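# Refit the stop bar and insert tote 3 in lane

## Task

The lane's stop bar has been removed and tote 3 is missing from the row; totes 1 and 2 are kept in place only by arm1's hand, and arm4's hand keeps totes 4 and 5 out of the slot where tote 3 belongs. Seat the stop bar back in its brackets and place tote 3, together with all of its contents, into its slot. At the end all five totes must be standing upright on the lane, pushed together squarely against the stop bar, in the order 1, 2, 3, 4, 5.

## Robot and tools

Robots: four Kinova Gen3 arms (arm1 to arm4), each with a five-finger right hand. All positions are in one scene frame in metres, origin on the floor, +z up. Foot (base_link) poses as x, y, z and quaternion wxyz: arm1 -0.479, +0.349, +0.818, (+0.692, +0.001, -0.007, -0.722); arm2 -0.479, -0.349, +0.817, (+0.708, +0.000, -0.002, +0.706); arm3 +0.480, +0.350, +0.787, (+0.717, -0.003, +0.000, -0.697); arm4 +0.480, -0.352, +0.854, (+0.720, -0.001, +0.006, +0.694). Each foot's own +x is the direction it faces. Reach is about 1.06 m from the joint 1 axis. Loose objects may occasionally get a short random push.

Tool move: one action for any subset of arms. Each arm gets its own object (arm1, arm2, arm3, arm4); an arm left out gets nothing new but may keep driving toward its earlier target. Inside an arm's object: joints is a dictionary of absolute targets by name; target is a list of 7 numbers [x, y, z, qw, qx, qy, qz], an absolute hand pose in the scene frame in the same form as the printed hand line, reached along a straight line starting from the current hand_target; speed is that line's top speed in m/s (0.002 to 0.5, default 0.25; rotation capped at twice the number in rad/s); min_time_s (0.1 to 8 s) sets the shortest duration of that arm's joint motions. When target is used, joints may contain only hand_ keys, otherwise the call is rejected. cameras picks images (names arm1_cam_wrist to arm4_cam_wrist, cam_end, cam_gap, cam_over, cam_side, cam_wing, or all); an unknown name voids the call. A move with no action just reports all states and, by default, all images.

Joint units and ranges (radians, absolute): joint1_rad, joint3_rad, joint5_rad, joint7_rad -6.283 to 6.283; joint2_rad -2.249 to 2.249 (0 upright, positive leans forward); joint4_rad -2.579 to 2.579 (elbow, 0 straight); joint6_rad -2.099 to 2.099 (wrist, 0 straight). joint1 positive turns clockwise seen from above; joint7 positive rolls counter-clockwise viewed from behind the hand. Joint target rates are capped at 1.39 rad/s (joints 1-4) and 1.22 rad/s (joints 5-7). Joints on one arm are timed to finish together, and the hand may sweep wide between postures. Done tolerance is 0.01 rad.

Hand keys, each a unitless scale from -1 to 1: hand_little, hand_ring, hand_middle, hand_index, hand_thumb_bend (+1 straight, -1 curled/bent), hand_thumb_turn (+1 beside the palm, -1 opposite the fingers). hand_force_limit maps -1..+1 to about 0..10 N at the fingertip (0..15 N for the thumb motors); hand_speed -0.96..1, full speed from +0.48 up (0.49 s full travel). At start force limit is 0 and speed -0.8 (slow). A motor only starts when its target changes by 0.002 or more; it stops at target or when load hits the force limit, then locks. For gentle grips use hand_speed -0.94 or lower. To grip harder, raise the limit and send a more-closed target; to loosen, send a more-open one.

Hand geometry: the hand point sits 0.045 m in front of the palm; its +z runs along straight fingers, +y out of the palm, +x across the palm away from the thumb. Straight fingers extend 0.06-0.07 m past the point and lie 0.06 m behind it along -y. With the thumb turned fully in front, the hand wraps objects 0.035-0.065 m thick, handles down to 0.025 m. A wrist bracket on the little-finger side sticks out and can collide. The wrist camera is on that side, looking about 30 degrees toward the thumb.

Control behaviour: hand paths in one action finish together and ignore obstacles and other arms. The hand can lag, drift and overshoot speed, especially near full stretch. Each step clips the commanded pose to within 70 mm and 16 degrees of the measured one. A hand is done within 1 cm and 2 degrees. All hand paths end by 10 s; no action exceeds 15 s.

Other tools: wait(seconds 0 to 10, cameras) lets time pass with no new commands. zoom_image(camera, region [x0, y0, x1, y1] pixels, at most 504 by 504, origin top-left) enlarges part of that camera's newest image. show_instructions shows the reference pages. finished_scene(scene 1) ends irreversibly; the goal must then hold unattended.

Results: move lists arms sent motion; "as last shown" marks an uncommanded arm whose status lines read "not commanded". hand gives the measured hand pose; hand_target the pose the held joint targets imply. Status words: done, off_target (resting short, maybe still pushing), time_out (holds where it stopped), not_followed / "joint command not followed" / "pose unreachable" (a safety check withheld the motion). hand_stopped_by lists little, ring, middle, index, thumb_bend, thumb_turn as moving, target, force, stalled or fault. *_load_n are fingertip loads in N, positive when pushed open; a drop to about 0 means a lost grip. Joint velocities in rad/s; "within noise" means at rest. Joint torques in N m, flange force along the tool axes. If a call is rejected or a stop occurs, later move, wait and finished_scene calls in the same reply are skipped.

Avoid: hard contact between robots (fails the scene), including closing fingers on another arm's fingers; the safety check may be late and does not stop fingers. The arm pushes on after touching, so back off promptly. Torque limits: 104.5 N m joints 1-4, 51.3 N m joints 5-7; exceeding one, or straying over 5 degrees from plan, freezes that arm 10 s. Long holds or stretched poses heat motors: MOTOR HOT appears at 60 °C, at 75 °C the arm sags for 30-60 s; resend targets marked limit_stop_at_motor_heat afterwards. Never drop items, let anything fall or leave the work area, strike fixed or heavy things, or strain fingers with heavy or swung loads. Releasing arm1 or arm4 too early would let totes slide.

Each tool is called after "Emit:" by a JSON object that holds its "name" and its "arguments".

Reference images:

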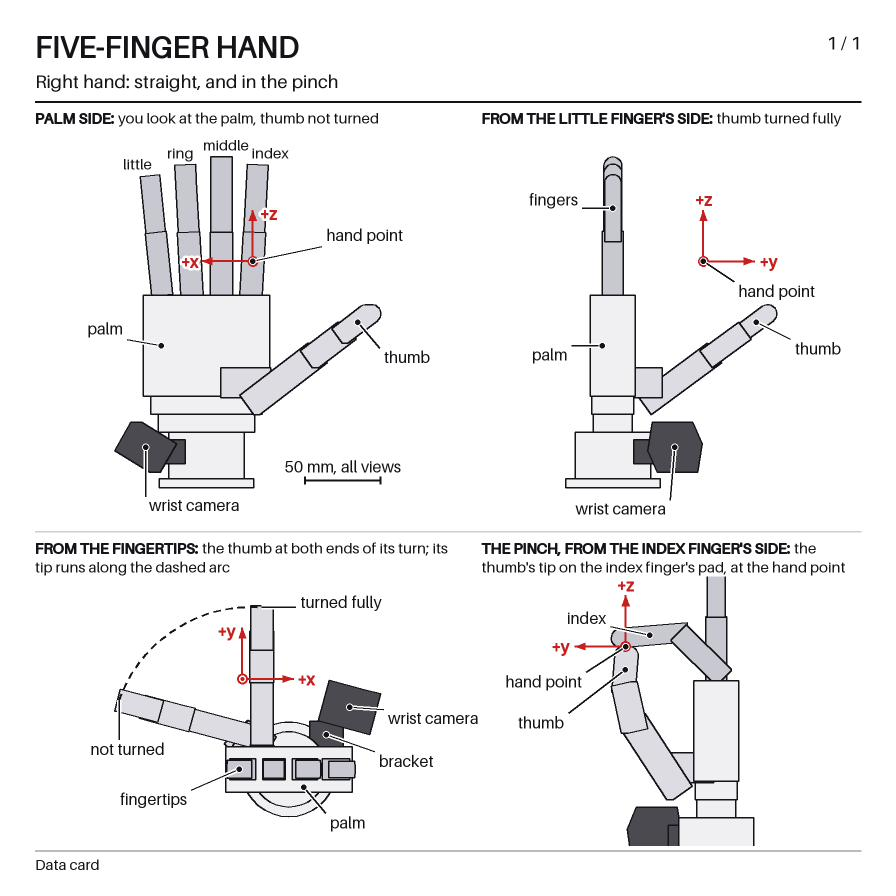

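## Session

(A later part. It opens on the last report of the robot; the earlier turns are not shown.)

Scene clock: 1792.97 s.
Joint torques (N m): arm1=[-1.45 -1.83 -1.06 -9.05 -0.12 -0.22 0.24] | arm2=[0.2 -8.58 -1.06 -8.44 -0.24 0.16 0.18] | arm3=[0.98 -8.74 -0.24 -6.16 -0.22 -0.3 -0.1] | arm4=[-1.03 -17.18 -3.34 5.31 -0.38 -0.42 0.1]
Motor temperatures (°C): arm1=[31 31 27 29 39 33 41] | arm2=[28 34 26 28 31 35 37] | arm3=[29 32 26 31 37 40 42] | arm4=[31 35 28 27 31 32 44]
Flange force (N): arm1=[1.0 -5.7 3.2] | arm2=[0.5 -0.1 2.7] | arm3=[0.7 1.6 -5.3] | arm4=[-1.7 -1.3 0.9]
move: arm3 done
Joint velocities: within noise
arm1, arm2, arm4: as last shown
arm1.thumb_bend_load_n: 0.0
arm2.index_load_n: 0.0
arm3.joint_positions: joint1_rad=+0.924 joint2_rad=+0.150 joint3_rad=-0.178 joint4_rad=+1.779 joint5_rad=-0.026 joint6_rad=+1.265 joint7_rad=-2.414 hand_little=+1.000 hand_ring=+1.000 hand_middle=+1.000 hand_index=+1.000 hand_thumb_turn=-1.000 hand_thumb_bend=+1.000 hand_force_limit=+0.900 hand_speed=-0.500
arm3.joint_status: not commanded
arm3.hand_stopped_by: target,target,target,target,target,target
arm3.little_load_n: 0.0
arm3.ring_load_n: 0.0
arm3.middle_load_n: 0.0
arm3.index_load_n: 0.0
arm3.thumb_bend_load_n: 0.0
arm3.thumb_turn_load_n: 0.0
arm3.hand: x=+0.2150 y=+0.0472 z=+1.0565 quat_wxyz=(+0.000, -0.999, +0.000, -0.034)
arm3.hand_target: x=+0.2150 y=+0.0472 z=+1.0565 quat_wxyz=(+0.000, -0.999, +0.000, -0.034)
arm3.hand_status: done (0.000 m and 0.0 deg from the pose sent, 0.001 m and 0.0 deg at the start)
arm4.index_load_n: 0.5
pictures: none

Emit:
{"name": "move", "arguments": {"arm3": {"target": [0.215, 0.0462, 1.0565, 0, 0.99942, 0, 0.03403], "speed": 0.01}, "cameras": ["arm3_cam_wrist"]}}

Scene clock: 1796.30 s.
Joint torques (N m): arm1=[-1.35 -1.91 -1.18 -9.16 -0.15 -0.23 0.31] | arm2=[0.15 -8.55 -1.05 -8.46 -0.25 0.12 0.14] | arm3=[-0.11 -8.51 -1.26 -6.32 -1.05 -0.52 -0.01] | arm4=[-1.46 -17.23 -3.7 5.56 -0.46 -0.13 0.08]
Motor temperatures (°C): arm1=[31 31 27 29 39 33 41] | arm2=[28 34 26 28 31 35 37] | arm3=[29 32 26 31 37 40 42] | arm4=[31 35 28 27 31 32 44]
Flange force (N): arm1=[1.0 -5.6 3.6] | arm2=[0.7 -0.4 2.7] | arm3=[-0.7 -1.0 -5.9] | arm4=[-2.0 -2.4 0.9]
move: arm3 done
Joint velocities: within noise
arm1.joint_positions: joint1_rad=-1.870 joint2_rad=-0.190 joint3_rad=+0.522 joint4_rad=+1.723 joint5_rad=+0.089 joint6_rad=+1.597 joint7_rad=-2.884 hand_little=+1.000 hand_ring=+1.000 hand_middle=+1.000 hand_index=+1.000 hand_thumb_turn=-1.000 hand_thumb_bend=+0.700 hand_force_limit=+0.900 hand_speed=-0.800
arm1.joint_status: not commanded
arm1.hand_stopped_by: target,target,target,target,target,target
arm1.little_load_n: 0.0
arm1.ring_load_n: 0.0
arm1.middle_load_n: 0.0
arm1.index_load_n: 0.0
arm1.thumb_bend_load_n: 0.0
arm1.thumb_turn_load_n: 0.0
arm1.hand: x=-0.2000 y=+0.2000 z=+1.2000 quat_wxyz=(+0.000, -0.707, -0.707, +0.000)
arm1.hand_target: x=-0.2000 y=+0.2000 z=+1.2000 quat_wxyz=(+0.000, -0.707, -0.707, +0.000)
arm1.hand_status: not commanded
arm2.joint_positions: joint1_rad=+0.215 joint2_rad=+0.086 joint3_rad=-0.606 joint4_rad=+1.239 joint5_rad=+0.047 joint6_rad=+1.833 joint7_rad=-1.944 hand_little=+1.000 hand_ring=+1.000 hand_middle=+1.000 hand_index=+1.000 hand_thumb_turn=-1.000 hand_thumb_bend=+1.000 hand_force_limit=+0.000 hand_speed=-0.800
arm2.joint_status: not commanded
arm2.hand_stopped_by: target,target,target,target,target,target
arm2.little_load_n: 0.0
arm2.ring_load_n: 0.0
arm2.middle_load_n: 0.0
arm2.index_load_n: 0.0
arm2.thumb_bend_load_n: 0.0
arm2.thumb_turn_load_n: 0.0
arm2.hand: x=-0.6200 y=+0.0000 z=+1.2800 quat_wxyz=(+0.000, +0.707, -0.707, +0.000)
arm2.hand_target: x=-0.6200 y=+0.0000 z=+1.2800 quat_wxyz=(+0.000, +0.707, -0.707, +0.000)
arm2.hand_status: not commanded
arm3.joint_positions: joint1_rad=+0.923 joint2_rad=+0.152 joint3_rad=-0.178 joint4_rad=+1.777 joint5_rad=-0.026 joint6_rad=+1.265 joint7_rad=-2.416 hand_little=+1.000 hand_ring=+1.000 hand_middle=+1.000 hand_index=+1.000 hand_thumb_turn=-1.000 hand_thumb_bend=+1.000 hand_force_limit=+0.900 hand_speed=-0.500
arm3.joint_status: not commanded
arm3.hand_stopped_by: target,target,target,target,target,target
arm3.little_load_n: 0.0
arm3.ring_load_n: 0.0
arm3.middle_load_n: 0.0
arm3.index_load_n: 0.0
arm3.thumb_bend_load_n: 0.0
arm3.thumb_turn_load_n: 0.0
arm3.hand: x=+0.2150 y=+0.0462 z=+1.0565 quat_wxyz=(+0.000, -0.999, +0.000, -0.034)
arm3.hand_target: x=+0.2150 y=+0.0462 z=+1.0565 quat_wxyz=(+0.000, -0.999, +0.000, -0.034)
arm3.hand_status: done (0.000 m and 0.0 deg from the pose sent, 0.001 m and 0.0 deg at the start)
arm4.joint_positions: joint1_rad=-0.277 joint2_rad=+0.756 joint3_rad=+2.168 joint4_rad=-1.678 joint5_rad=+0.705 joint6_rad=-1.097 joint7_rad=+0.141 hand_little=+1.000 hand_ring=+1.000 hand_middle=+1.000 hand_index=+1.000 hand_thumb_turn=+1.000 hand_thumb_bend=+1.000 hand_force_limit=+0.000 hand_speed=-0.800
arm4.joint_status: not commanded
arm4.hand_stopped_by: target,target,target,target,target,target
arm4.little_load_n: 0.0
arm4.ring_load_n: 0.0
arm4.middle_load_n: 0.0
arm4.index_load_n: 0.0
arm4.thumb_bend_load_n: 0.0
arm4.thumb_turn_load_n: 0.0
arm4.hand: x=+0.0850 y=-0.0026 z=+0.9845 quat_wxyz=(+0.000, -0.707, +0.707, +0.000)
arm4.hand_target: x=+0.0850 y=-0.0026 z=+0.9845 quat_wxyz=(+0.000, -0.707, +0.707, +0.000)
arm4.hand_status: not commanded

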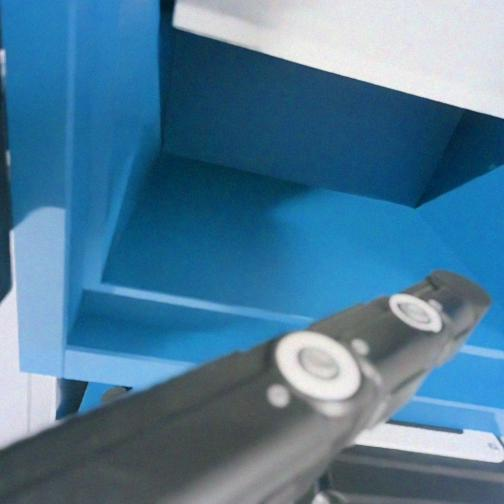

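Emit:
{"name": "move", "arguments": {"arm3": {"joints": {"hand_thumb_bend": 0.0, "hand_force_limit": -0.6, "hand_speed": -0.75}}, "cameras": ["arm3_cam_wrist"]}}

Emit:
{"name": "move", "arguments": {"arm3": {"joints": {"hand_thumb_bend": -0.5, "hand_force_limit": -0.6, "hand_speed": -0.85}}, "cameras": ["arm3_cam_wrist"]}}

Scene clock: 1802.97 s.
Joint torques (N m): arm1=[-1.43 -1.93 -1.1 -9.11 -0.16 -0.23 0.28] | arm2=[0.2 -8.48 -1 -8.44 -0.23 0.11 0.15] | arm3=[-0.11 -8.6 -1.19 -6.39 -0.99 -0.61 0.03] | arm4=[-1.43 -17.2 -3.64 5.55 -0.46 -0.19 0.1]
Motor temperatures (°C): arm1=[31 31 27 29 39 33 41] | arm2=[28 34 26 28 31 35 37] | arm3=[29 32 26 31 37 40 42] | arm4=[31 35 28 28 31 32 44]
Flange force (N): arm1=[1.0 -5.5 3.4] | arm2=[0.7 -0.2 2.6] | arm3=[-0.6 -0.9 -6.0] | arm4=[-1.8 -2.4 1.0]
move: arm3 done
Joint velocities: within noise
arm1, arm2, arm4: as last shown
arm3.joint_positions: joint1_rad=+0.923 joint2_rad=+0.152 joint3_rad=-0.178 joint4_rad=+1.777 joint5_rad=-0.026 joint6_rad=+1.265 joint7_rad=-2.416 hand_little=+1.000 hand_ring=+1.000 hand_middle=+1.000 hand_index=+1.000 hand_thumb_turn=-1.000 hand_thumb_bend=+0.000 hand_force_limit=-0.600 hand_speed=-0.750
arm3.joint_status: all done
arm3.hand_stopped_by: target,target,target,target,target,target
arm3.little_load_n: 0.0
arm3.ring_load_n: 0.0
arm3.middle_load_n: 0.0
arm3.index_load_n: 0.0
arm3.thumb_bend_load_n: 0.0
arm3.thumb_turn_load_n: 0.0
arm3.hand: x=+0.2150 y=+0.0462 z=+1.0565 quat_wxyz=(+0.000, -0.999, +0.000, -0.034)
arm3.hand_target: x=+0.2150 y=+0.0462 z=+1.0565 quat_wxyz=(+0.000, -0.999, +0.000, -0.034)
arm3.hand_status: not commanded

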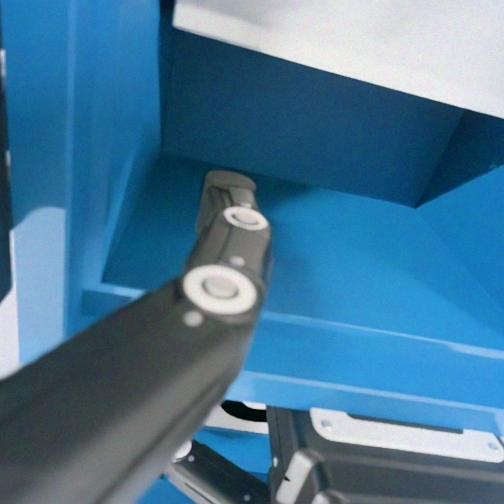

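Scene clock: 1805.77 s.
Joint torques (N m): arm1=[-1.37 -1.85 -1.11 -9.04 -0.2 -0.14 0.25] | arm2=[0.18 -8.54 -1.02 -8.48 -0.23 0.17 0.18] | arm3=[-0.03 -8.54 -1.23 -6.27 -1 -0.5 0.01] | arm4=[-1.52 -17.2 -3.73 5.64 -0.45 -0.17 0.06]
Motor temperatures (°C): arm1=[31 31 27 29 39 33 41] | arm2=[28 34 26 28 31 35 37] | arm3=[29 32 26 31 37 40 42] | arm4=[31 35 28 28 31 32 44]
Flange force (N): arm1=[0.9 -5.6 3.4] | arm2=[0.7 -0.2 2.9] | arm3=[-0.7 -0.7 -6.0] | arm4=[-1.8 -2.8 1.0]
move: arm3 done
Joint velocities: within noise
arm1, arm2, arm4: as last shown
arm2.thumb_turn_load_n: -0.5
arm3.joint_positions: joint1_rad=+0.923 joint2_rad=+0.152 joint3_rad=-0.178 joint4_rad=+1.777 joint5_rad=-0.026 joint6_rad=+1.265 joint7_rad=-2.416 hand_little=+1.000 hand_ring=+1.000 hand_middle=+1.000 hand_index=+1.000 hand_thumb_turn=-1.000 hand_thumb_bend=-0.500 hand_force_limit=-0.600 hand_speed=-0.850
arm3.joint_status: all done
arm3.hand_stopped_by: target,target,target,target,target,target
arm3.little_load_n: 0.0
arm3.ring_load_n: 0.0
arm3.middle_load_n: 0.0
arm3.index_load_n: 0.0
arm3.thumb_bend_load_n: 0.0
arm3.thumb_turn_load_n: 0.0
arm3.hand: x=+0.2150 y=+0.0462 z=+1.0565 quat_wxyz=(+0.000, -0.999, +0.000, -0.034)
arm3.hand_target: x=+0.2150 y=+0.0462 z=+1.0565 quat_wxyz=(+0.000, -0.999, +0.000, -0.034)
arm3.hand_status: not commanded

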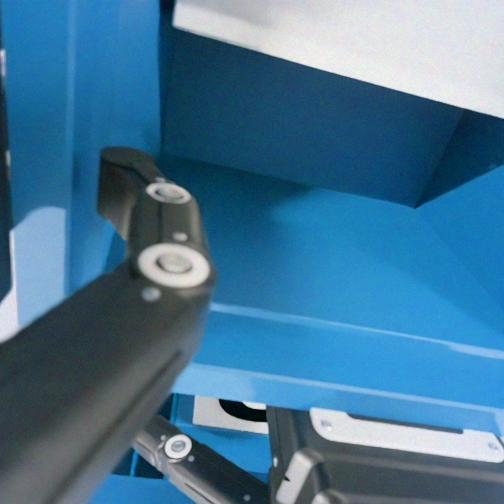

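Emit:
{"name": "move", "arguments": {"arm3": {"joints": {"hand_thumb_bend": -0.9, "hand_force_limit": -0.5, "hand_speed": -0.9}}, "cameras": ["arm3_cam_wrist"]}}

Scene clock: 1809.60 s.
Joint torques (N m): arm1=[-1.44 -1.9 -1.16 -9.11 -0.18 -0.18 0.28] | arm2=[0.21 -8.58 -1.04 -8.46 -0.21 0.16 0.15] | arm3=[0.06 -8.67 -1.13 -6.26 -0.98 -0.45 -0.04] | arm4=[-1.51 -17.28 -3.71 5.62 -0.44 -0.16 0.04]
Motor temperatures (°C): arm1=[31 31 27 29 39 33 41] | arm2=[28 34 26 28 31 35 37] | arm3=[29 32 26 31 37 40 42] | arm4=[31 35 28 28 31 32 44]
Flange force (N): arm1=[0.8 -5.5 3.6] | arm2=[0.6 -0.2 2.8] | arm3=[-0.8 -0.4 -5.7] | arm4=[-2.0 -2.7 1.0]
move: arm3 off_target
Joint velocities: within noise
arm1, arm2, arm4: as last shown
arm2.thumb_turn_load_n: 0.0
arm3.joint_positions: joint1_rad=+0.923 joint2_rad=+0.152 joint3_rad=-0.178 joint4_rad=+1.777 joint5_rad=-0.026 joint6_rad=+1.265 joint7_rad=-2.416 hand_little=+1.000 hand_ring=+1.000 hand_middle=+1.000 hand_index=+1.000 hand_thumb_turn=-1.000 hand_thumb_bend=-0.675 hand_force_limit=-0.500 hand_speed=-0.900
arm3.joint_status: hand_thumb_bend off_target (ended at -0.675, target -0.900); the others done
arm3.hand_stopped_by: target,target,target,target,force,target
arm3.little_load_n: 0.0
arm3.ring_load_n: 0.5
arm3.middle_load_n: 0.0
arm3.index_load_n: 0.0
arm3.thumb_bend_load_n: 4.0
arm3.thumb_turn_load_n: 0.5
arm3.hand: x=+0.2150 y=+0.0462 z=+1.0565 quat_wxyz=(+0.000, -0.999, +0.000, -0.034)
arm3.hand_target: x=+0.2150 y=+0.0462 z=+1.0565 quat_wxyz=(+0.000, -0.999, +0.000, -0.034)
arm3.hand_status: not commanded

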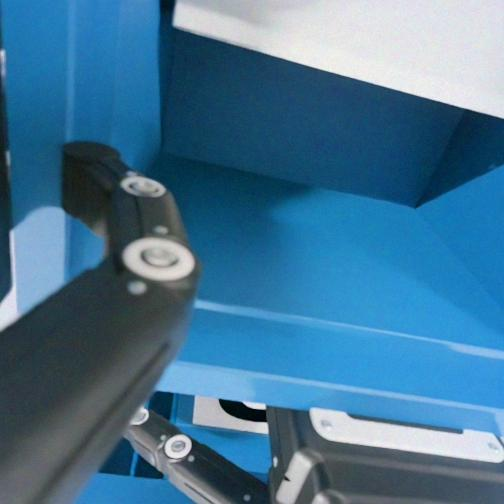

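Emit:
{"name": "move", "arguments": {"arm3": {"joints": {"hand_thumb_bend": -0.95, "hand_force_limit": 0.0, "hand_speed": -0.92}}, "cameras": ["arm3_cam_wrist","cam_side"]}}

Emit:
{"name": "zoom_image", "arguments": {"camera": "cam_side", "region": [90, 200, 230, 300]}}

Scene clock: 1814.50 s.
Joint torques (N m): arm1=[-1.49 -1.95 -1.15 -9.16 -0.18 -0.21 0.24] | arm2=[0.26 -8.56 -1.03 -8.49 -0.21 0.11 0.18] | arm3=[0.18 -8.81 -1.06 -6.26 -0.91 -0.38 0.06] | arm4=[-1.5 -17.21 -3.73 5.51 -0.47 -0.15 0.04]
Motor temperatures (°C): arm1=[31 31 27 29 39 33 41] | arm2=[28 34 26 28 31 35 37] | arm3=[29 32 26 31 37 40 42] | arm4=[31 35 28 28 31 32 44]
Flange force (N): arm1=[0.7 -5.5 3.6] | arm2=[0.6 0.0 2.7] | arm3=[-0.7 0.3 -5.4] | arm4=[-2.2 -2.4 0.9]
move: arm3 off_target
Joint velocities: within noise
arm1, arm2, arm4: as last shown
arm3.joint_positions: joint1_rad=+0.923 joint2_rad=+0.152 joint3_rad=-0.178 joint4_rad=+1.777 joint5_rad=-0.026 joint6_rad=+1.265 joint7_rad=-2.416 hand_little=+1.000 hand_ring=+1.000 hand_middle=+1.000 hand_index=+1.000 hand_thumb_turn=-1.000 hand_thumb_bend=-0.701 hand_force_limit=+0.000 hand_speed=-0.920
arm3.joint_status: hand_thumb_bend off_target (ended at -0.701, target -0.950); the others done
arm3.hand_stopped_by: target,target,target,target,force,target
arm3.little_load_n: 0.0
arm3.ring_load_n: 0.0
arm3.middle_load_n: 0.0
arm3.index_load_n: 0.0
arm3.thumb_bend_load_n: 7.5
arm3.thumb_turn_load_n: 0.5
arm3.hand: x=+0.2150 y=+0.0462 z=+1.0565 quat_wxyz=(+0.000, -0.999, +0.000, -0.034)
arm3.hand_target: x=+0.2150 y=+0.0462 z=+1.0565 quat_wxyz=(+0.000, -0.999, +0.000, -0.034)
arm3.hand_status: not commanded

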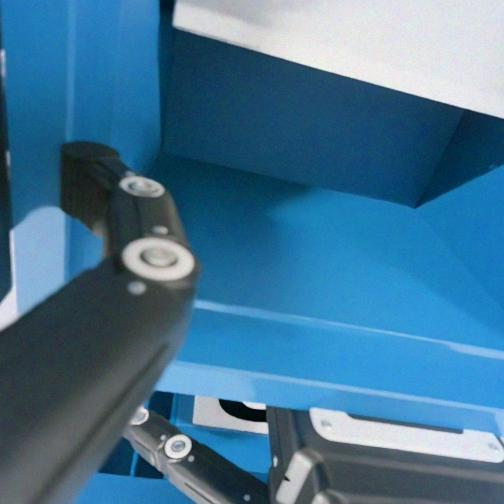

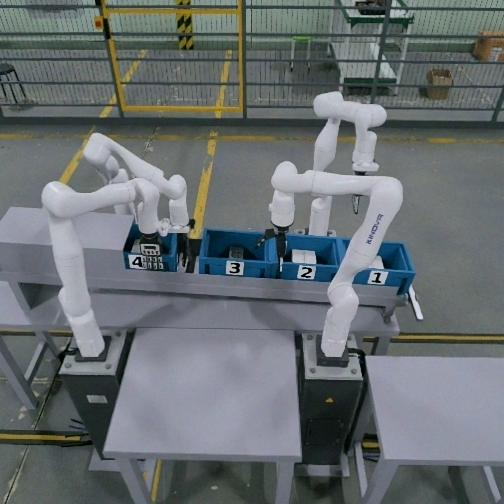

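Scaled by 3.600.

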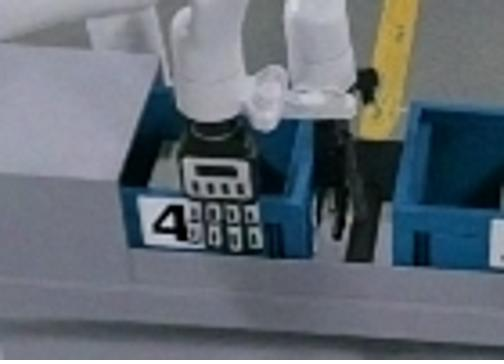

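Emit:
{"name": "move", "arguments": {"arm3": {"joints": {"hand_thumb_bend": -0.97, "hand_force_limit": 0.4, "hand_speed": -0.92}}}}

Emit:
{"name": "move", "arguments": {"arm4": {"target": [0.0835, -0.0026, 0.9845, 0, -0.70711, 0.70711, 0], "speed": 0.01}, "cameras": ["cam_gap"]}}

Emit:
{"name": "zoom_image", "arguments": {"camera": "cam_gap", "region": [100, 120, 260, 250]}}

Scene clock: 1818.70 s.
Joint torques (N m): arm1=[-1.41 -1.91 -1.13 -9.13 -0.15 -0.21 0.3] | arm2=[0.18 -8.5 -1.07 -8.44 -0.23 0.13 0.19] | arm3=[0.24 -8.75 -1 -6.24 -0.84 -0.37 0] | arm4=[-1.51 -17.29 -3.7 5.63 -0.47 -0.14 0.07]
Motor temperatures (°C): arm1=[31 31 27 29 39 33 41] | arm2=[28 34 26 28 31 35 37] | arm3=[29 32 26 31 37 40 42] | arm4=[31 35 28 28 31 32 44]
Flange force (N): arm1=[1.1 -5.6 3.5] | arm2=[0.7 -0.2 2.6] | arm3=[-0.6 0.2 -5.4] | arm4=[-1.9 -2.6 1.1]
move: arm3 off_target
Joint velocities: within noise
arm1, arm2, arm4: as last shown
arm1.ring_load_n: 0.5
arm3.joint_positions: joint1_rad=+0.923 joint2_rad=+0.152 joint3_rad=-0.178 joint4_rad=+1.777 joint5_rad=-0.026 joint6_rad=+1.265 joint7_rad=-2.416 hand_little=+1.000 hand_ring=+1.000 hand_middle=+1.000 hand_index=+1.000 hand_thumb_turn=-1.000 hand_thumb_bend=-0.726 hand_force_limit=+0.400 hand_speed=-0.920
arm3.joint_status: hand_thumb_bend off_target (ended at -0.726, target -0.970); the others done
arm3.hand_stopped_by: target,target,target,target,force,target
arm3.little_load_n: 0.0
arm3.ring_load_n: 0.0
arm3.middle_load_n: 0.0
arm3.index_load_n: 0.5
arm3.thumb_bend_load_n: 10.5
arm3.thumb_turn_load_n: 1.5
arm3.hand: x=+0.2150 y=+0.0462 z=+1.0565 quat_wxyz=(+0.000, -0.999, +0.000, -0.034)
arm3.hand_target: x=+0.2150 y=+0.0462 z=+1.0565 quat_wxyz=(+0.000, -0.999, +0.000, -0.034)
arm3.hand_status: not commanded
pictures: none

Scene clock: 1819.67 s.
Joint torques (N m): arm1=[-1.42 -1.89 -1.06 -9.16 -0.13 -0.24 0.23] | arm2=[0.21 -8.56 -1.01 -8.41 -0.22 0.14 0.19] | arm3=[0.19 -8.74 -1.03 -6.13 -0.9 -0.29 0.08] | arm4=[-1.44 -17.29 -3.79 5.59 -0.46 -0.14 0.1]
Motor temperatures (°C): arm1=[31 31 27 29 39 33 41] | arm2=[28 34 26 28 31 35 37] | arm3=[29 31 26 31 37 40 42] | arm4=[31 35 28 28 31 32 44]
Flange force (N): arm1=[1.0 -5.7 3.5] | arm2=[0.5 0.0 2.5] | arm3=[-0.7 0.5 -5.4] | arm4=[-1.9 -2.3 1.1]
move: arm4 done
Joint velocities: within noise
arm1, arm2, arm3: as last shown
arm1.ring_load_n: 0.0
arm2.ring_load_n: -0.5
arm3.index_load_n: 0.0
arm4.joint_positions: joint1_rad=-0.281 joint2_rad=+0.758 joint3_rad=+2.169 joint4_rad=-1.674 joint5_rad=+0.705 joint6_rad=-1.099 joint7_rad=+0.140 hand_little=+1.000 hand_ring=+1.000 hand_middle=+1.000 hand_index=+1.000 hand_thumb_turn=+1.000 hand_thumb_bend=+1.000 hand_force_limit=+0.000 hand_speed=-0.800
arm4.joint_status: not commanded
arm4.hand_stopped_by: target,target,target,target,target,target
arm4.little_load_n: 0.0
arm4.ring_load_n: 0.0
arm4.middle_load_n: 0.0
arm4.index_load_n: 0.0
arm4.thumb_bend_load_n: 0.0
arm4.thumb_turn_load_n: 0.0
arm4.hand: x=+0.0835 y=-0.0026 z=+0.9845 quat_wxyz=(+0.000, -0.707, +0.707, +0.000)
arm4.hand_target: x=+0.0835 y=-0.0026 z=+0.9845 quat_wxyz=(+0.000, -0.707, +0.707, +0.000)
arm4.hand_status: done (0.000 m and 0.0 deg from the pose sent, 0.001 m and 0.0 deg at the start)

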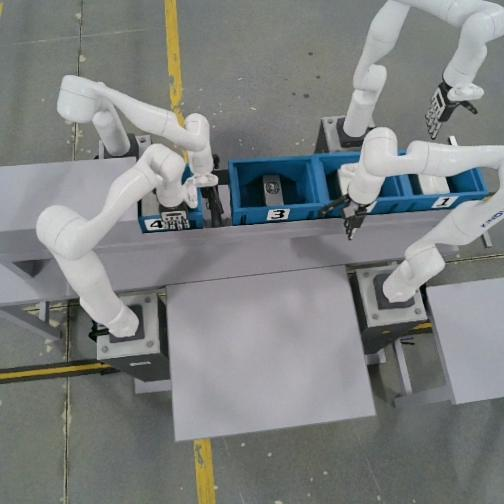

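Scaled by 3.150.

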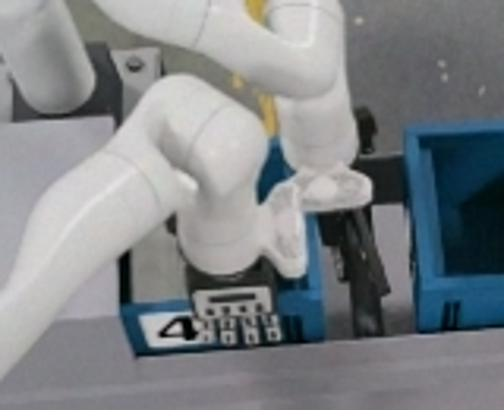

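Emit:
{"name": "move", "arguments": {"arm4": {"target": [0.0795, -0.0026, 0.9845, 0, -0.70711, 0.70711, 0], "speed": 0.01}, "cameras": ["cam_gap","arm3_cam_wrist"]}}

Emit:
{"name": "zoom_image", "arguments": {"camera": "cam_gap", "region": [100, 120, 260, 250]}}

Scene clock: 1824.67 s.
Joint torques (N m): arm1=[-1.41 -1.91 -1.23 -9.05 -0.18 -0.15 0.27] | arm2=[0.17 -8.52 -0.99 -8.51 -0.19 0.15 0.16] | arm3=[0.22 -8.75 -1.14 -6.21 -0.84 -0.33 0.02] | arm4=[-1.57 -17.42 -3.71 5.6 -0.48 -0.19 0.07]
Motor temperatures (°C): arm1=[31 31 27 29 39 33 41] | arm2=[28 34 26 28 31 35 37] | arm3=[29 31 26 31 37 40 42] | arm4=[31 35 28 28 31 32 44]
Flange force (N): arm1=[0.5 -5.3 3.5] | arm2=[0.9 -0.3 3.0] | arm3=[-0.7 0.1 -5.4] | arm4=[-2.0 -2.7 1.1]
move: arm4 done
Joint velocities: within noise
arm1, arm2, arm3: as last shown
arm2.ring_load_n: 0.0
arm3.thumb_turn_load_n: 1.0
arm4.joint_positions: joint1_rad=-0.291 joint2_rad=+0.763 joint3_rad=+2.171 joint4_rad=-1.664 joint5_rad=+0.706 joint6_rad=-1.104 joint7_rad=+0.137 hand_little=+1.000 hand_ring=+1.000 hand_middle=+1.000 hand_index=+1.000 hand_thumb_turn=+1.000 hand_thumb_bend=+1.000 hand_force_limit=+0.000 hand_speed=-0.800
arm4.joint_status: not commanded
arm4.hand_stopped_by: target,target,target,target,target,target
arm4.little_load_n: 0.0
arm4.ring_load_n: 0.0
arm4.middle_load_n: 0.0
arm4.index_load_n: 0.0
arm4.thumb_bend_load_n: 0.0
arm4.thumb_turn_load_n: 0.0
arm4.hand: x=+0.0795 y=-0.0026 z=+0.9845 quat_wxyz=(+0.000, -0.707, +0.707, +0.000)
arm4.hand_target: x=+0.0795 y=-0.0026 z=+0.9845 quat_wxyz=(+0.000, -0.707, +0.707, +0.000)
arm4.hand_status: done (0.000 m and 0.0 deg from the pose sent, 0.004 m and 0.0 deg at the start)
pictures: arm3_cam_wrist, cam_gap

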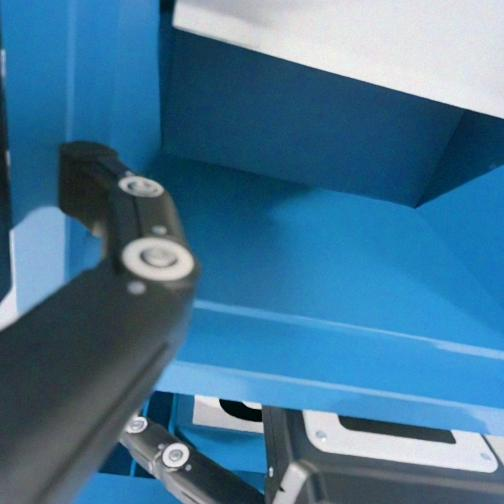

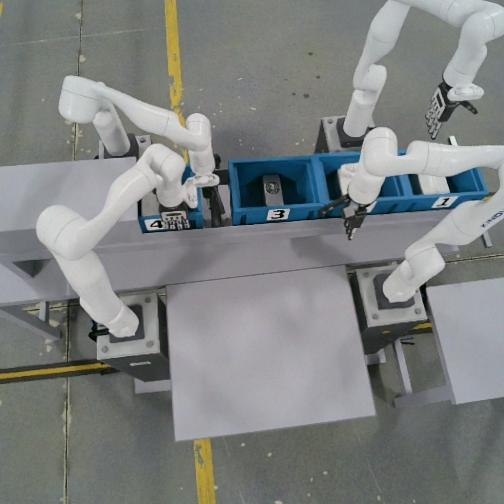

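Scaled by 3.150.

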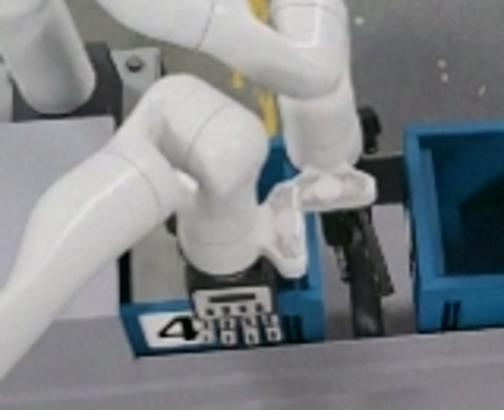

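Emit:
{"name": "move", "arguments": {"cameras": ["cam_side","cam_over","cam_wing","arm4_cam_wrist"]}}

Emit:
{"name": "zoom_image", "arguments": {"camera": "cam_side", "region": [100, 150, 220, 280]}}

Emit:
{"name": "zoom_image", "arguments": {"camera": "cam_wing", "region": [150, 150, 400, 400]}}

Scene clock: 1836.50 s.
Joint torques (N m): arm1=[-1.44 -1.92 -1.14 -9.22 -0.21 -0.2 0.35] | arm2=[0.17 -8.5 -1.04 -8.43 -0.21 0.15 0.19] | arm3=[0.18 -8.84 -0.99 -6.14 -0.86 -0.4 0.01] | arm4=[-1.49 -17.38 -3.77 5.59 -0.47 -0.16 0.1]
Motor temperatures (°C): arm1=[31 31 27 29 39 33 41] | arm2=[28 34 26 28 31 35 37] | arm3=[29 31 26 31 37 40 42] | arm4=[31 35 28 28 31 32 44]
Flange force (N): arm1=[1.2 -5.8 3.8] | arm2=[0.7 -0.2 2.7] | arm3=[-1.0 0.5 -5.7] | arm4=[-1.9 -2.5 1.1]
Joint velocities: within noise
arm1.joint_positions: joint1_rad=-1.870 joint2_rad=-0.190 joint3_rad=+0.522 joint4_rad=+1.723 joint5_rad=+0.089 joint6_rad=+1.597 joint7_rad=-2.884 hand_little=+1.000 hand_ring=+1.000 hand_middle=+1.000 hand_index=+1.000 hand_thumb_turn=-1.000 hand_thumb_bend=+0.700 hand_force_limit=+0.900 hand_speed=-0.800
arm1.joint_status: not commanded
arm1.hand_stopped_by: target,target,target,target,target,target
arm1.little_load_n: 0.0
arm1.ring_load_n: 0.0
arm1.middle_load_n: 0.0
arm1.index_load_n: 0.0
arm1.thumb_bend_load_n: 0.0
arm1.thumb_turn_load_n: 0.0
arm1.hand: x=-0.2000 y=+0.2000 z=+1.2000 quat_wxyz=(+0.000, -0.707, -0.707, +0.000) (m; scene frame)
arm1.hand_target: x=-0.2000 y=+0.2000 z=+1.2000 quat_wxyz=(+0.000, -0.707, -0.707, +0.000) (m; scene frame)
arm1.hand_status: not commanded
arm2.joint_positions: joint1_rad=+0.215 joint2_rad=+0.086 joint3_rad=-0.606 joint4_rad=+1.239 joint5_rad=+0.047 joint6_rad=+1.833 joint7_rad=-1.944 hand_little=+1.000 hand_ring=+1.000 hand_middle=+1.000 hand_index=+1.000 hand_thumb_turn=-1.000 hand_thumb_bend=+1.000 hand_force_limit=+0.000 hand_speed=-0.800
arm2.joint_status: not commanded
arm2.hand_stopped_by: target,target,target,target,target,target
arm2.little_load_n: 0.0
arm2.ring_load_n: 0.0
arm2.middle_load_n: 0.0
arm2.index_load_n: 0.0
arm2.thumb_bend_load_n: 0.0
arm2.thumb_turn_load_n: 0.0
arm2.hand: x=-0.6200 y=+0.0000 z=+1.2800 quat_wxyz=(+0.000, +0.707, -0.707, +0.000) (m; scene frame)
arm2.hand_target: x=-0.6200 y=+0.0000 z=+1.2800 quat_wxyz=(+0.000, +0.707, -0.707, +0.000) (m; scene frame)
arm2.hand_status: not commanded
arm3.joint_positions: joint1_rad=+0.923 joint2_rad=+0.152 joint3_rad=-0.178 joint4_rad=+1.777 joint5_rad=-0.026 joint6_rad=+1.265 joint7_rad=-2.416 hand_little=+1.000 hand_ring=+1.000 hand_middle=+1.000 hand_index=+1.000 hand_thumb_turn=-1.000 hand_thumb_bend=-0.726 hand_force_limit=+0.400 hand_speed=-0.920
arm3.joint_status: not commanded
arm3.hand_stopped_by: target,target,target,target,force,target
arm3.little_load_n: 0.0
arm3.ring_load_n: -0.5
arm3.middle_load_n: 0.0
arm3.index_load_n: 0.5
arm3.thumb_bend_load_n: 10.5
arm3.thumb_turn_load_n: 1.0
arm3.hand: x=+0.2150 y=+0.0462 z=+1.0565 quat_wxyz=(+0.000, -0.999, +0.000, -0.034) (m; scene frame)
arm3.hand_target: x=+0.2150 y=+0.0462 z=+1.0565 quat_wxyz=(+0.000, -0.999, +0.000, -0.034) (m; scene frame)
arm3.hand_status: not commanded
arm4.joint_positions: joint1_rad=-0.291 joint2_rad=+0.763 joint3_rad=+2.171 joint4_rad=-1.664 joint5_rad=+0.706 joint6_rad=-1.104 joint7_rad=+0.137 hand_little=+1.000 hand_ring=+1.000 hand_middle=+1.000 hand_index=+1.000 hand_thumb_turn=+1.000 hand_thumb_bend=+1.000 hand_force_limit=+0.000 hand_speed=-0.800
arm4.joint_status: not commanded
arm4.hand_stopped_by: target,target,target,target,target,target
arm4.little_load_n: 0.0
arm4.ring_load_n: 0.0
arm4.middle_load_n: 0.0
arm4.index_load_n: -0.5
arm4.thumb_bend_load_n: 0.0
arm4.thumb_turn_load_n: 0.0
arm4.hand: x=+0.0795 y=-0.0026 z=+0.9845 quat_wxyz=(+0.000, -0.707, +0.707, +0.000) (m; scene frame)
arm4.hand_target: x=+0.0795 y=-0.0026 z=+0.9845 quat_wxyz=(+0.000, -0.707, +0.707, +0.000) (m; scene frame)
arm4.hand_status: done (0.000 m and 0.0 deg from the pose sent, 0.004 m and 0.0 deg at the start)
pictures: arm4_cam_wrist, cam_over, cam_side, cam_wing

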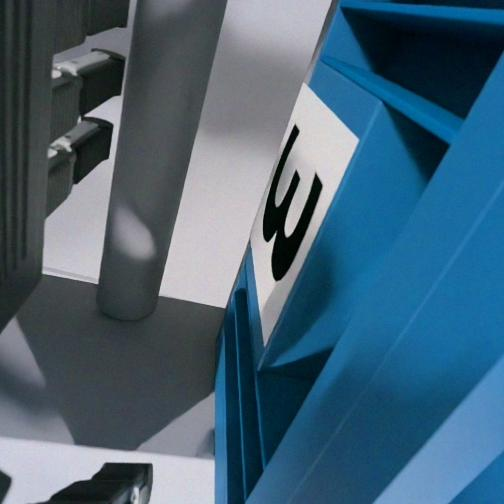

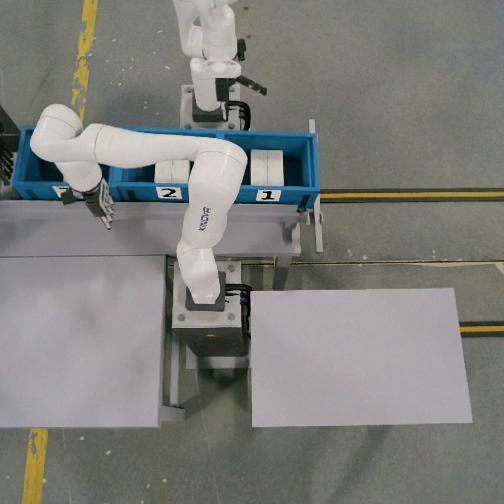

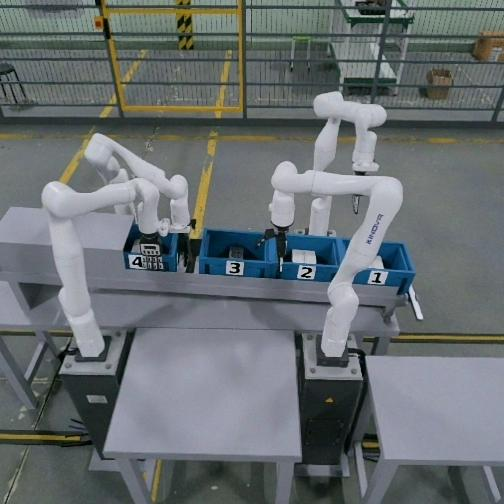

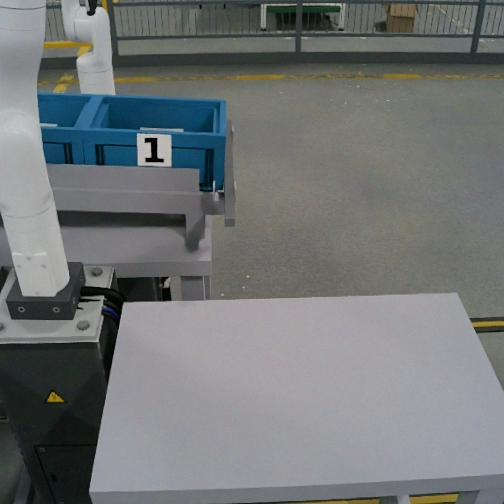

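Scaled by 3.877.

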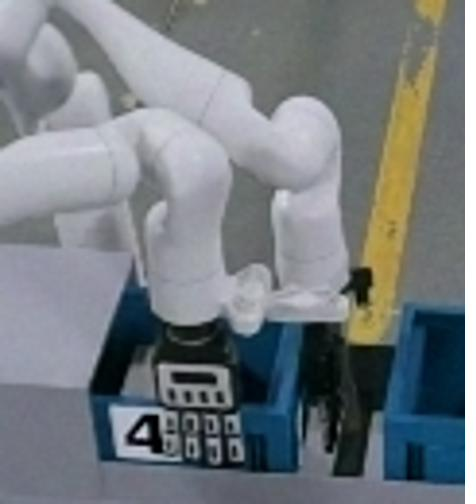

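Scaled by 2.016.

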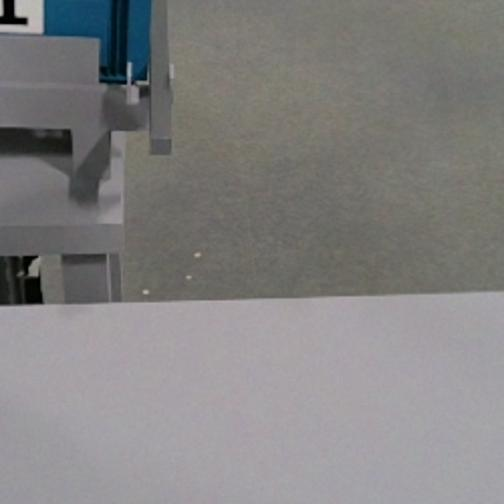

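Emit:
{"name": "move", "arguments": {"arm4": {"target": [0.066, -0.0026, 0.9845, 0, -0.70711, 0.70711, 0], "speed": 0.04}, "cameras": ["arm4_cam_wrist"]}}

Emit:
{"name": "move", "arguments": {"arm4": {"target": [0.066, -0.0026, 1.06, 0, -0.70711, 0.70711, 0], "speed": 0.08}, "cameras": ["cam_gap","cam_side","arm3_cam_wrist"]}}

Scene clock: 1844.20 s.
Joint torques (N m): arm1=[-1.63 -1.91 -1.18 -9.03 -0.2 -0.26 0.34] | arm2=[0.19 -8.49 -1 -8.43 -0.21 0.15 0.17] | arm3=[0.2 -8.83 -1.03 -6.17 -0.86 -0.29 -0.03] | arm4=[-1.44 -17.79 -3.83 5.63 -0.48 -0.14 0.07]
Motor temperatures (°C): arm1=[31 31 27 29 39 33 41] | arm2=[28 34 26 28 31 35 37] | arm3=[29 31 26 31 37 40 42] | arm4=[31 35 28 28 31 32 44]
Flange force (N): arm1=[0.8 -5.5 3.1] | arm2=[0.8 -0.2 2.7] | arm3=[-0.9 0.3 -5.3] | arm4=[-1.9 -2.2 1.1]
move: arm4 done
Joint velocities: within noise
arm1, arm2, arm3: as last shown
arm3.ring_load_n: 0.0
arm3.index_load_n: 0.0
arm3.thumb_turn_load_n: 1.5
arm4.joint_positions: joint1_rad=-0.326 joint2_rad=+0.778 joint3_rad=+2.180 joint4_rad=-1.628 joint5_rad=+0.708 joint6_rad=-1.120 joint7_rad=+0.128 hand_little=+1.000 hand_ring=+1.000 hand_middle=+1.000 hand_index=+1.000 hand_thumb_turn=+1.000 hand_thumb_bend=+1.000 hand_force_limit=+0.000 hand_speed=-0.800
arm4.joint_status: not commanded
arm4.hand_stopped_by: target,target,target,target,target,target
arm4.little_load_n: 0.0
arm4.ring_load_n: 0.0
arm4.middle_load_n: 0.0
arm4.index_load_n: 0.0
arm4.thumb_bend_load_n: 0.0
arm4.thumb_turn_load_n: 0.0
arm4.hand: x=+0.0660 y=-0.0026 z=+0.9845 quat_wxyz=(+0.000, -0.707, +0.707, +0.000)
arm4.hand_target: x=+0.0660 y=-0.0026 z=+0.9845 quat_wxyz=(+0.000, -0.707, +0.707, +0.000)
arm4.hand_status: done (0.000 m and 0.0 deg from the pose sent, 0.013 m and 0.0 deg at the start)

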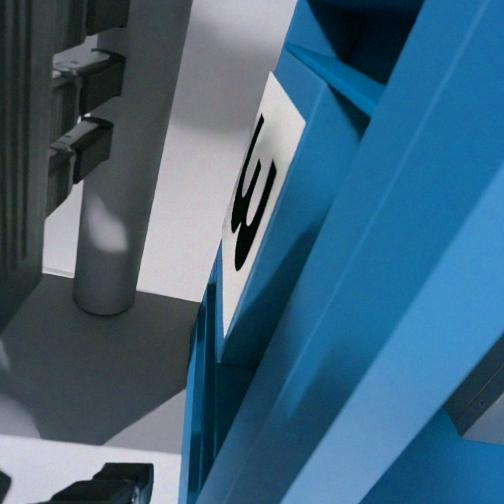

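Scene clock: 1845.67 s.
Joint torques (N m): arm1=[-1.57 -1.88 -1.2 -9.02 -0.14 -0.24 0.3] | arm2=[0.14 -8.53 -1.04 -8.47 -0.23 0.16 0.22] | arm3=[0.13 -8.8 -1.06 -6.16 -0.88 -0.35 -0.01] | arm4=[-1.47 -17.15 -3.54 6.4 -0.41 -0.15 0.07]
Motor temperatures (°C): arm1=[31 31 27 29 39 33 41] | arm2=[28 34 26 28 31 35 37] | arm3=[29 31 26 31 37 40 42] | arm4=[31 35 28 28 31 32 44]
Flange force (N): arm1=[0.7 -5.5 3.1] | arm2=[0.7 -0.1 2.8] | arm3=[-1.0 0.2 -5.5] | arm4=[-1.8 -2.5 1.3]
move: arm4 done
Joint velocities: within noise
arm1, arm2, arm3: as last shown
arm1.thumb_bend_load_n: -0.5
arm4.joint_positions: joint1_rad=-0.300 joint2_rad=+0.690 joint3_rad=+2.111 joint4_rad=-1.509 joint5_rad=+0.615 joint6_rad=-1.293 joint7_rad=+0.205 hand_little=+1.000 hand_ring=+1.000 hand_middle=+1.000 hand_index=+1.000 hand_thumb_turn=+1.000 hand_thumb_bend=+1.000 hand_force_limit=+0.000 hand_speed=-0.800
arm4.joint_status: not commanded
arm4.hand_stopped_by: target,target,target,target,target,target
arm4.little_load_n: 0.0
arm4.ring_load_n: 0.0
arm4.middle_load_n: 0.0
arm4.index_load_n: 0.0
arm4.thumb_bend_load_n: 0.0
arm4.thumb_turn_load_n: 0.0
arm4.hand: x=+0.0660 y=-0.0026 z=+1.0600 quat_wxyz=(+0.000, -0.707, +0.707, +0.000)
arm4.hand_target: x=+0.0660 y=-0.0026 z=+1.0600 quat_wxyz=(+0.000, -0.707, +0.707, +0.000)
arm4.hand_status: done (0.000 m and 0.0 deg from the pose sent, 0.075 m and 0.0 deg at the start)
pictures: arm3_cam_wrist, cam_gap, cam_side

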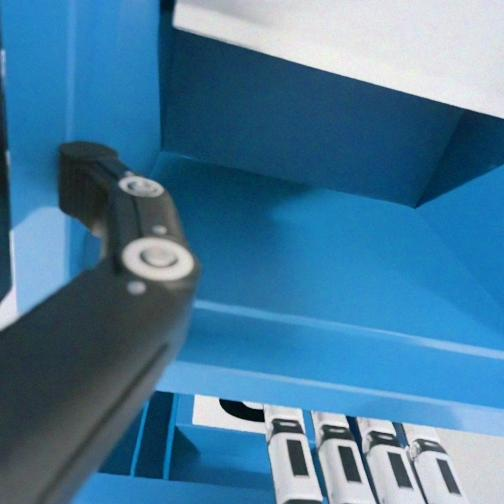

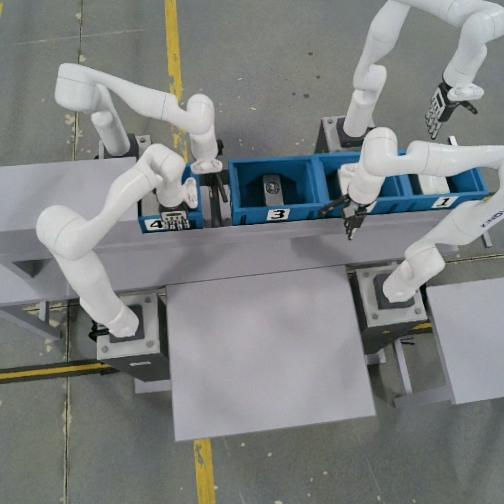

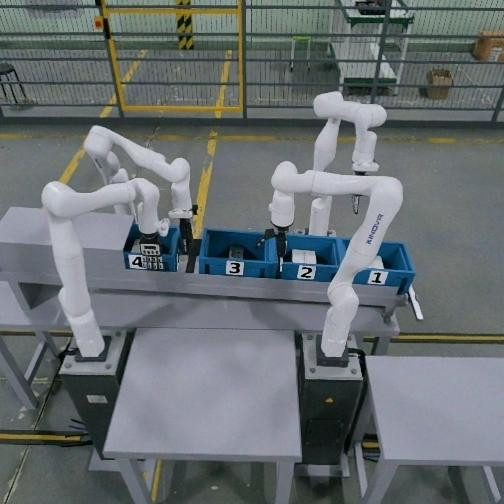

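Emit:
{"name": "move", "arguments": {"arm4": {"target": [0.062, -0.03, 1.16, 0, -0.70711, 0.70711, 0], "speed": 0.12}}}

Emit:
{"name": "move", "arguments": {"arm4": {"target": [0.06, -0.28, 1.2, 0, -0.70711, 0.70711, 0], "speed": 0.2}, "cameras": ["cam_gap","cam_side","cam_end"]}}

Scene clock: 1850.00 s.
Joint torques (N m): arm1=[-1.41 -1.81 -1.08 -9.08 -0.17 -0.24 0.32] | arm2=[0.16 -8.54 -1.05 -8.43 -0.21 0.14 0.19] | arm3=[0.2 -8.84 -1.07 -6.22 -0.81 -0.32 0.06] | arm4=[-1.44 -15.91 -2.88 7.13 -0.44 -0.17 0.04]
Motor temperatures (°C): arm1=[31 31 27 29 39 33 41] | arm2=[28 34 26 28 31 35 37] | arm3=[29 31 26 31 37 40 42] | arm4=[31 35 28 28 31 32 44]
Flange force (N): arm1=[1.3 -5.9 3.3] | arm2=[0.7 -0.2 2.6] | arm3=[-0.7 0.4 -5.2] | arm4=[-1.8 -2.8 1.9]
move: arm4 done
Joint velocities: within noise
arm1, arm2, arm3: as last shown
arm1.thumb_bend_load_n: 0.0
arm4.joint_positions: joint1_rad=-0.327 joint2_rad=+0.576 joint3_rad=+2.048 joint4_rad=-1.337 joint5_rad=+0.516 joint6_rad=-1.526 joint7_rad=+0.235 hand_little=+1.000 hand_ring=+1.000 hand_middle=+1.000 hand_index=+1.000 hand_thumb_turn=+1.000 hand_thumb_bend=+1.000 hand_force_limit=+0.000 hand_speed=-0.800
arm4.joint_status: not commanded
arm4.hand_stopped_by: target,target,target,target,target,target
arm4.little_load_n: 0.0
arm4.ring_load_n: 0.0
arm4.middle_load_n: 0.0
arm4.index_load_n: 0.0
arm4.thumb_bend_load_n: 0.0
arm4.thumb_turn_load_n: 0.0
arm4.hand: x=+0.0620 y=-0.0300 z=+1.1600 quat_wxyz=(+0.000, -0.707, +0.707, +0.000)
arm4.hand_target: x=+0.0620 y=-0.0300 z=+1.1600 quat_wxyz=(+0.000, -0.707, +0.707, +0.000)
arm4.hand_status: done (0.000 m and 0.0 deg from the pose sent, 0.104 m and 0.0 deg at the start)
pictures: none

Scene clock: 1851.87 s.
Joint torques (N m): arm1=[-1.56 -1.86 -1.14 -9.01 -0.18 -0.22 0.28] | arm2=[0.23 -8.53 -1.07 -8.45 -0.22 0.13 0.18] | arm3=[0.26 -8.79 -0.95 -6.22 -0.91 -0.33 0.03] | arm4=[-1.45 -10.17 -1.43 7.8 -0.43 -0.19 0.09]
Motor temperatures (°C): arm1=[31 31 27 29 39 33 41] | arm2=[28 34 26 28 31 35 37] | arm3=[29 31 26 31 37 40 42] | arm4=[31 35 28 28 31 32 44]
Flange force (N): arm1=[0.8 -5.6 3.1] | arm2=[0.6 -0.1 2.6] | arm3=[-0.6 0.4 -5.3] | arm4=[-3.6 -2.3 1.4]
move: arm4 done
Joint velocities: within noise
arm1, arm2, arm3: as last shown
arm2.thumb_turn_load_n: -0.5
arm3.thumb_turn_load_n: 1.0
arm4.joint_positions: joint1_rad=-0.613 joint2_rad=+0.316 joint3_rad=+1.930 joint4_rad=-1.531 joint5_rad=+0.303 joint6_rad=-1.508 joint7_rad=-0.222 hand_little=+1.000 hand_ring=+1.000 hand_middle=+1.000 hand_index=+1.000 hand_thumb_turn=+1.000 hand_thumb_bend=+1.000 hand_force_limit=+0.000 hand_speed=-0.800
arm4.joint_status: not commanded
arm4.hand_stopped_by: target,target,target,target,target,target
arm4.little_load_n: 0.0
arm4.ring_load_n: 0.0
arm4.middle_load_n: 0.0
arm4.index_load_n: 0.0
arm4.thumb_bend_load_n: 0.0
arm4.thumb_turn_load_n: 0.0
arm4.hand: x=+0.0600 y=-0.2800 z=+1.2000 quat_wxyz=(+0.000, -0.707, +0.707, +0.000)
arm4.hand_target: x=+0.0600 y=-0.2800 z=+1.2000 quat_wxyz=(+0.000, -0.707, +0.707, +0.000)
arm4.hand_status: done (0.000 m and 0.0 deg from the pose sent, 0.253 m and 0.0 deg at the start)
pictures: cam_end, cam_gap, cam_side

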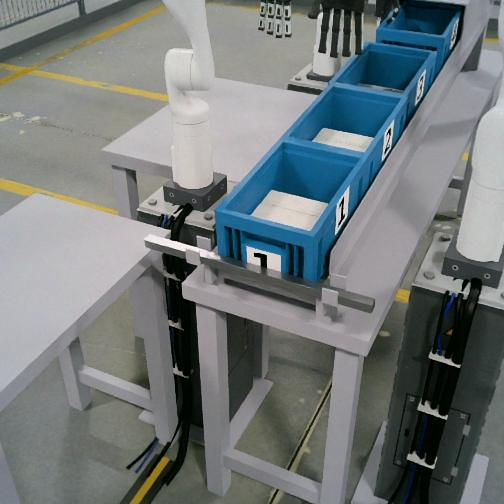

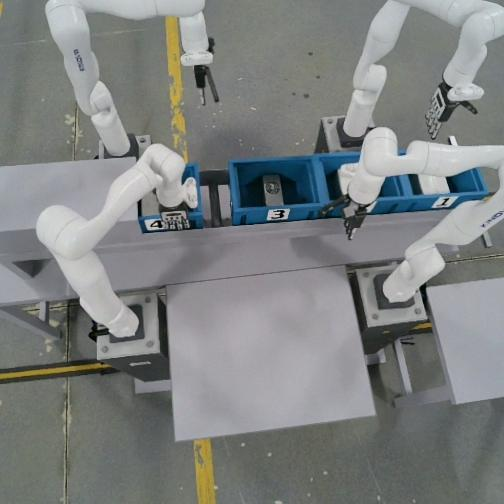

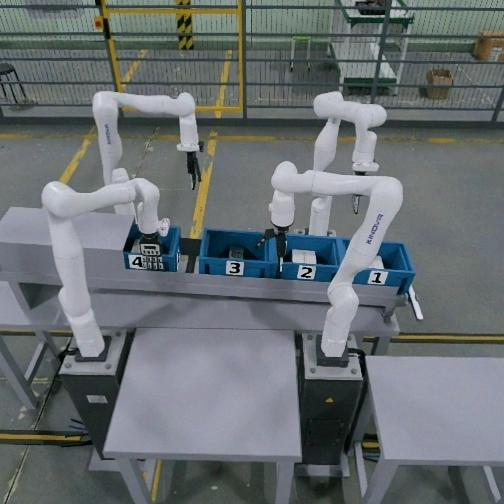

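Emit:
{"name": "move", "arguments": {"arm3": {"target": [0.205, 0.0462, 1.0558, 0, 0.99942, 0, 0.03403], "speed": 0.02}, "cameras": ["cam_gap","arm3_cam_wrist"]}}

Emit:
{"name": "zoom_image", "arguments": {"camera": "cam_gap", "region": [100, 120, 260, 250]}}

Scene clock: 1857.10 s.
Joint torques (N m): arm1=[-1.43 -1.98 -1.08 -9.13 -0.16 -0.18 0.28] | arm2=[0.17 -8.55 -1.08 -8.47 -0.21 0.11 0.17] | arm3=[0.36 -8.92 -0.87 -6.16 -0.7 -0.37 -0.03] | arm4=[-1.46 -10.14 -1.43 7.76 -0.44 -0.18 0.08]
Motor temperatures (°C): arm1=[31 31 27 29 39 33 41] | arm2=[28 34 26 28 31 35 37] | arm3=[29 31 26 31 37 40 42] | arm4=[31 35 28 28 31 32 44]
Flange force (N): arm1=[1.0 -5.4 3.6] | arm2=[0.7 -0.3 2.7] | arm3=[-0.2 0.4 -5.7] | arm4=[-3.7 -2.3 1.3]
move: arm3 done
Joint velocities: within noise
arm1, arm2, arm4: as last shown
arm2.thumb_turn_load_n: 0.0
arm3.joint_positions: joint1_rad=+0.934 joint2_rad=+0.169 joint3_rad=-0.171 joint4_rad=+1.759 joint5_rad=-0.023 joint6_rad=+1.267 joint7_rad=-2.398 hand_little=+1.000 hand_ring=+1.000 hand_middle=+1.000 hand_index=+1.000 hand_thumb_turn=-1.000 hand_thumb_bend=-0.726 hand_force_limit=+0.400 hand_speed=-0.920
arm3.joint_status: not commanded
arm3.hand_stopped_by: target,target,target,target,force,target
arm3.little_load_n: 0.0
arm3.ring_load_n: 0.0
arm3.middle_load_n: 0.0
arm3.index_load_n: 0.5
arm3.thumb_bend_load_n: 10.5
arm3.thumb_turn_load_n: 1.5
arm3.hand: x=+0.2050 y=+0.0462 z=+1.0558 quat_wxyz=(+0.000, -0.999, +0.000, -0.034)
arm3.hand_target: x=+0.2050 y=+0.0462 z=+1.0558 quat_wxyz=(+0.000, -0.999, +0.000, -0.034)
arm3.hand_status: done (0.000 m and 0.0 deg from the pose sent, 0.010 m and 0.0 deg at the start)
pictures: arm3_cam_wrist, cam_gap

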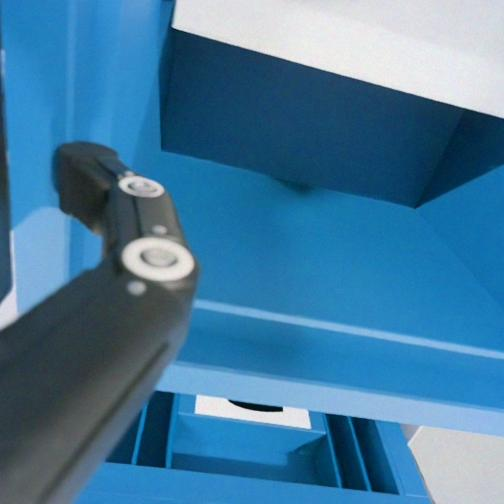

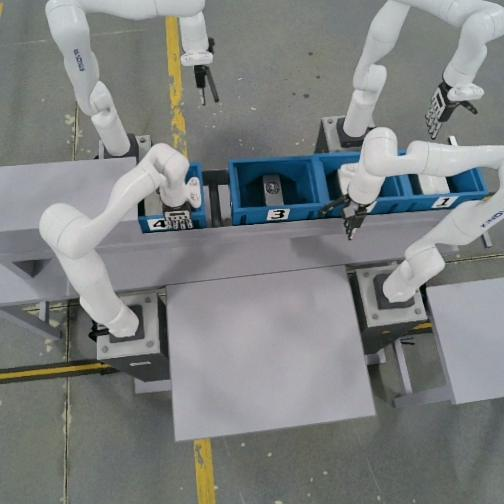

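Scaled by 3.150.

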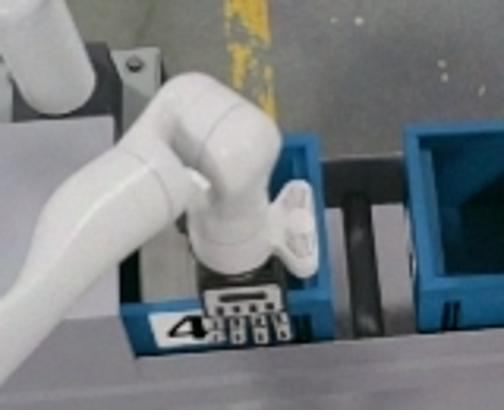

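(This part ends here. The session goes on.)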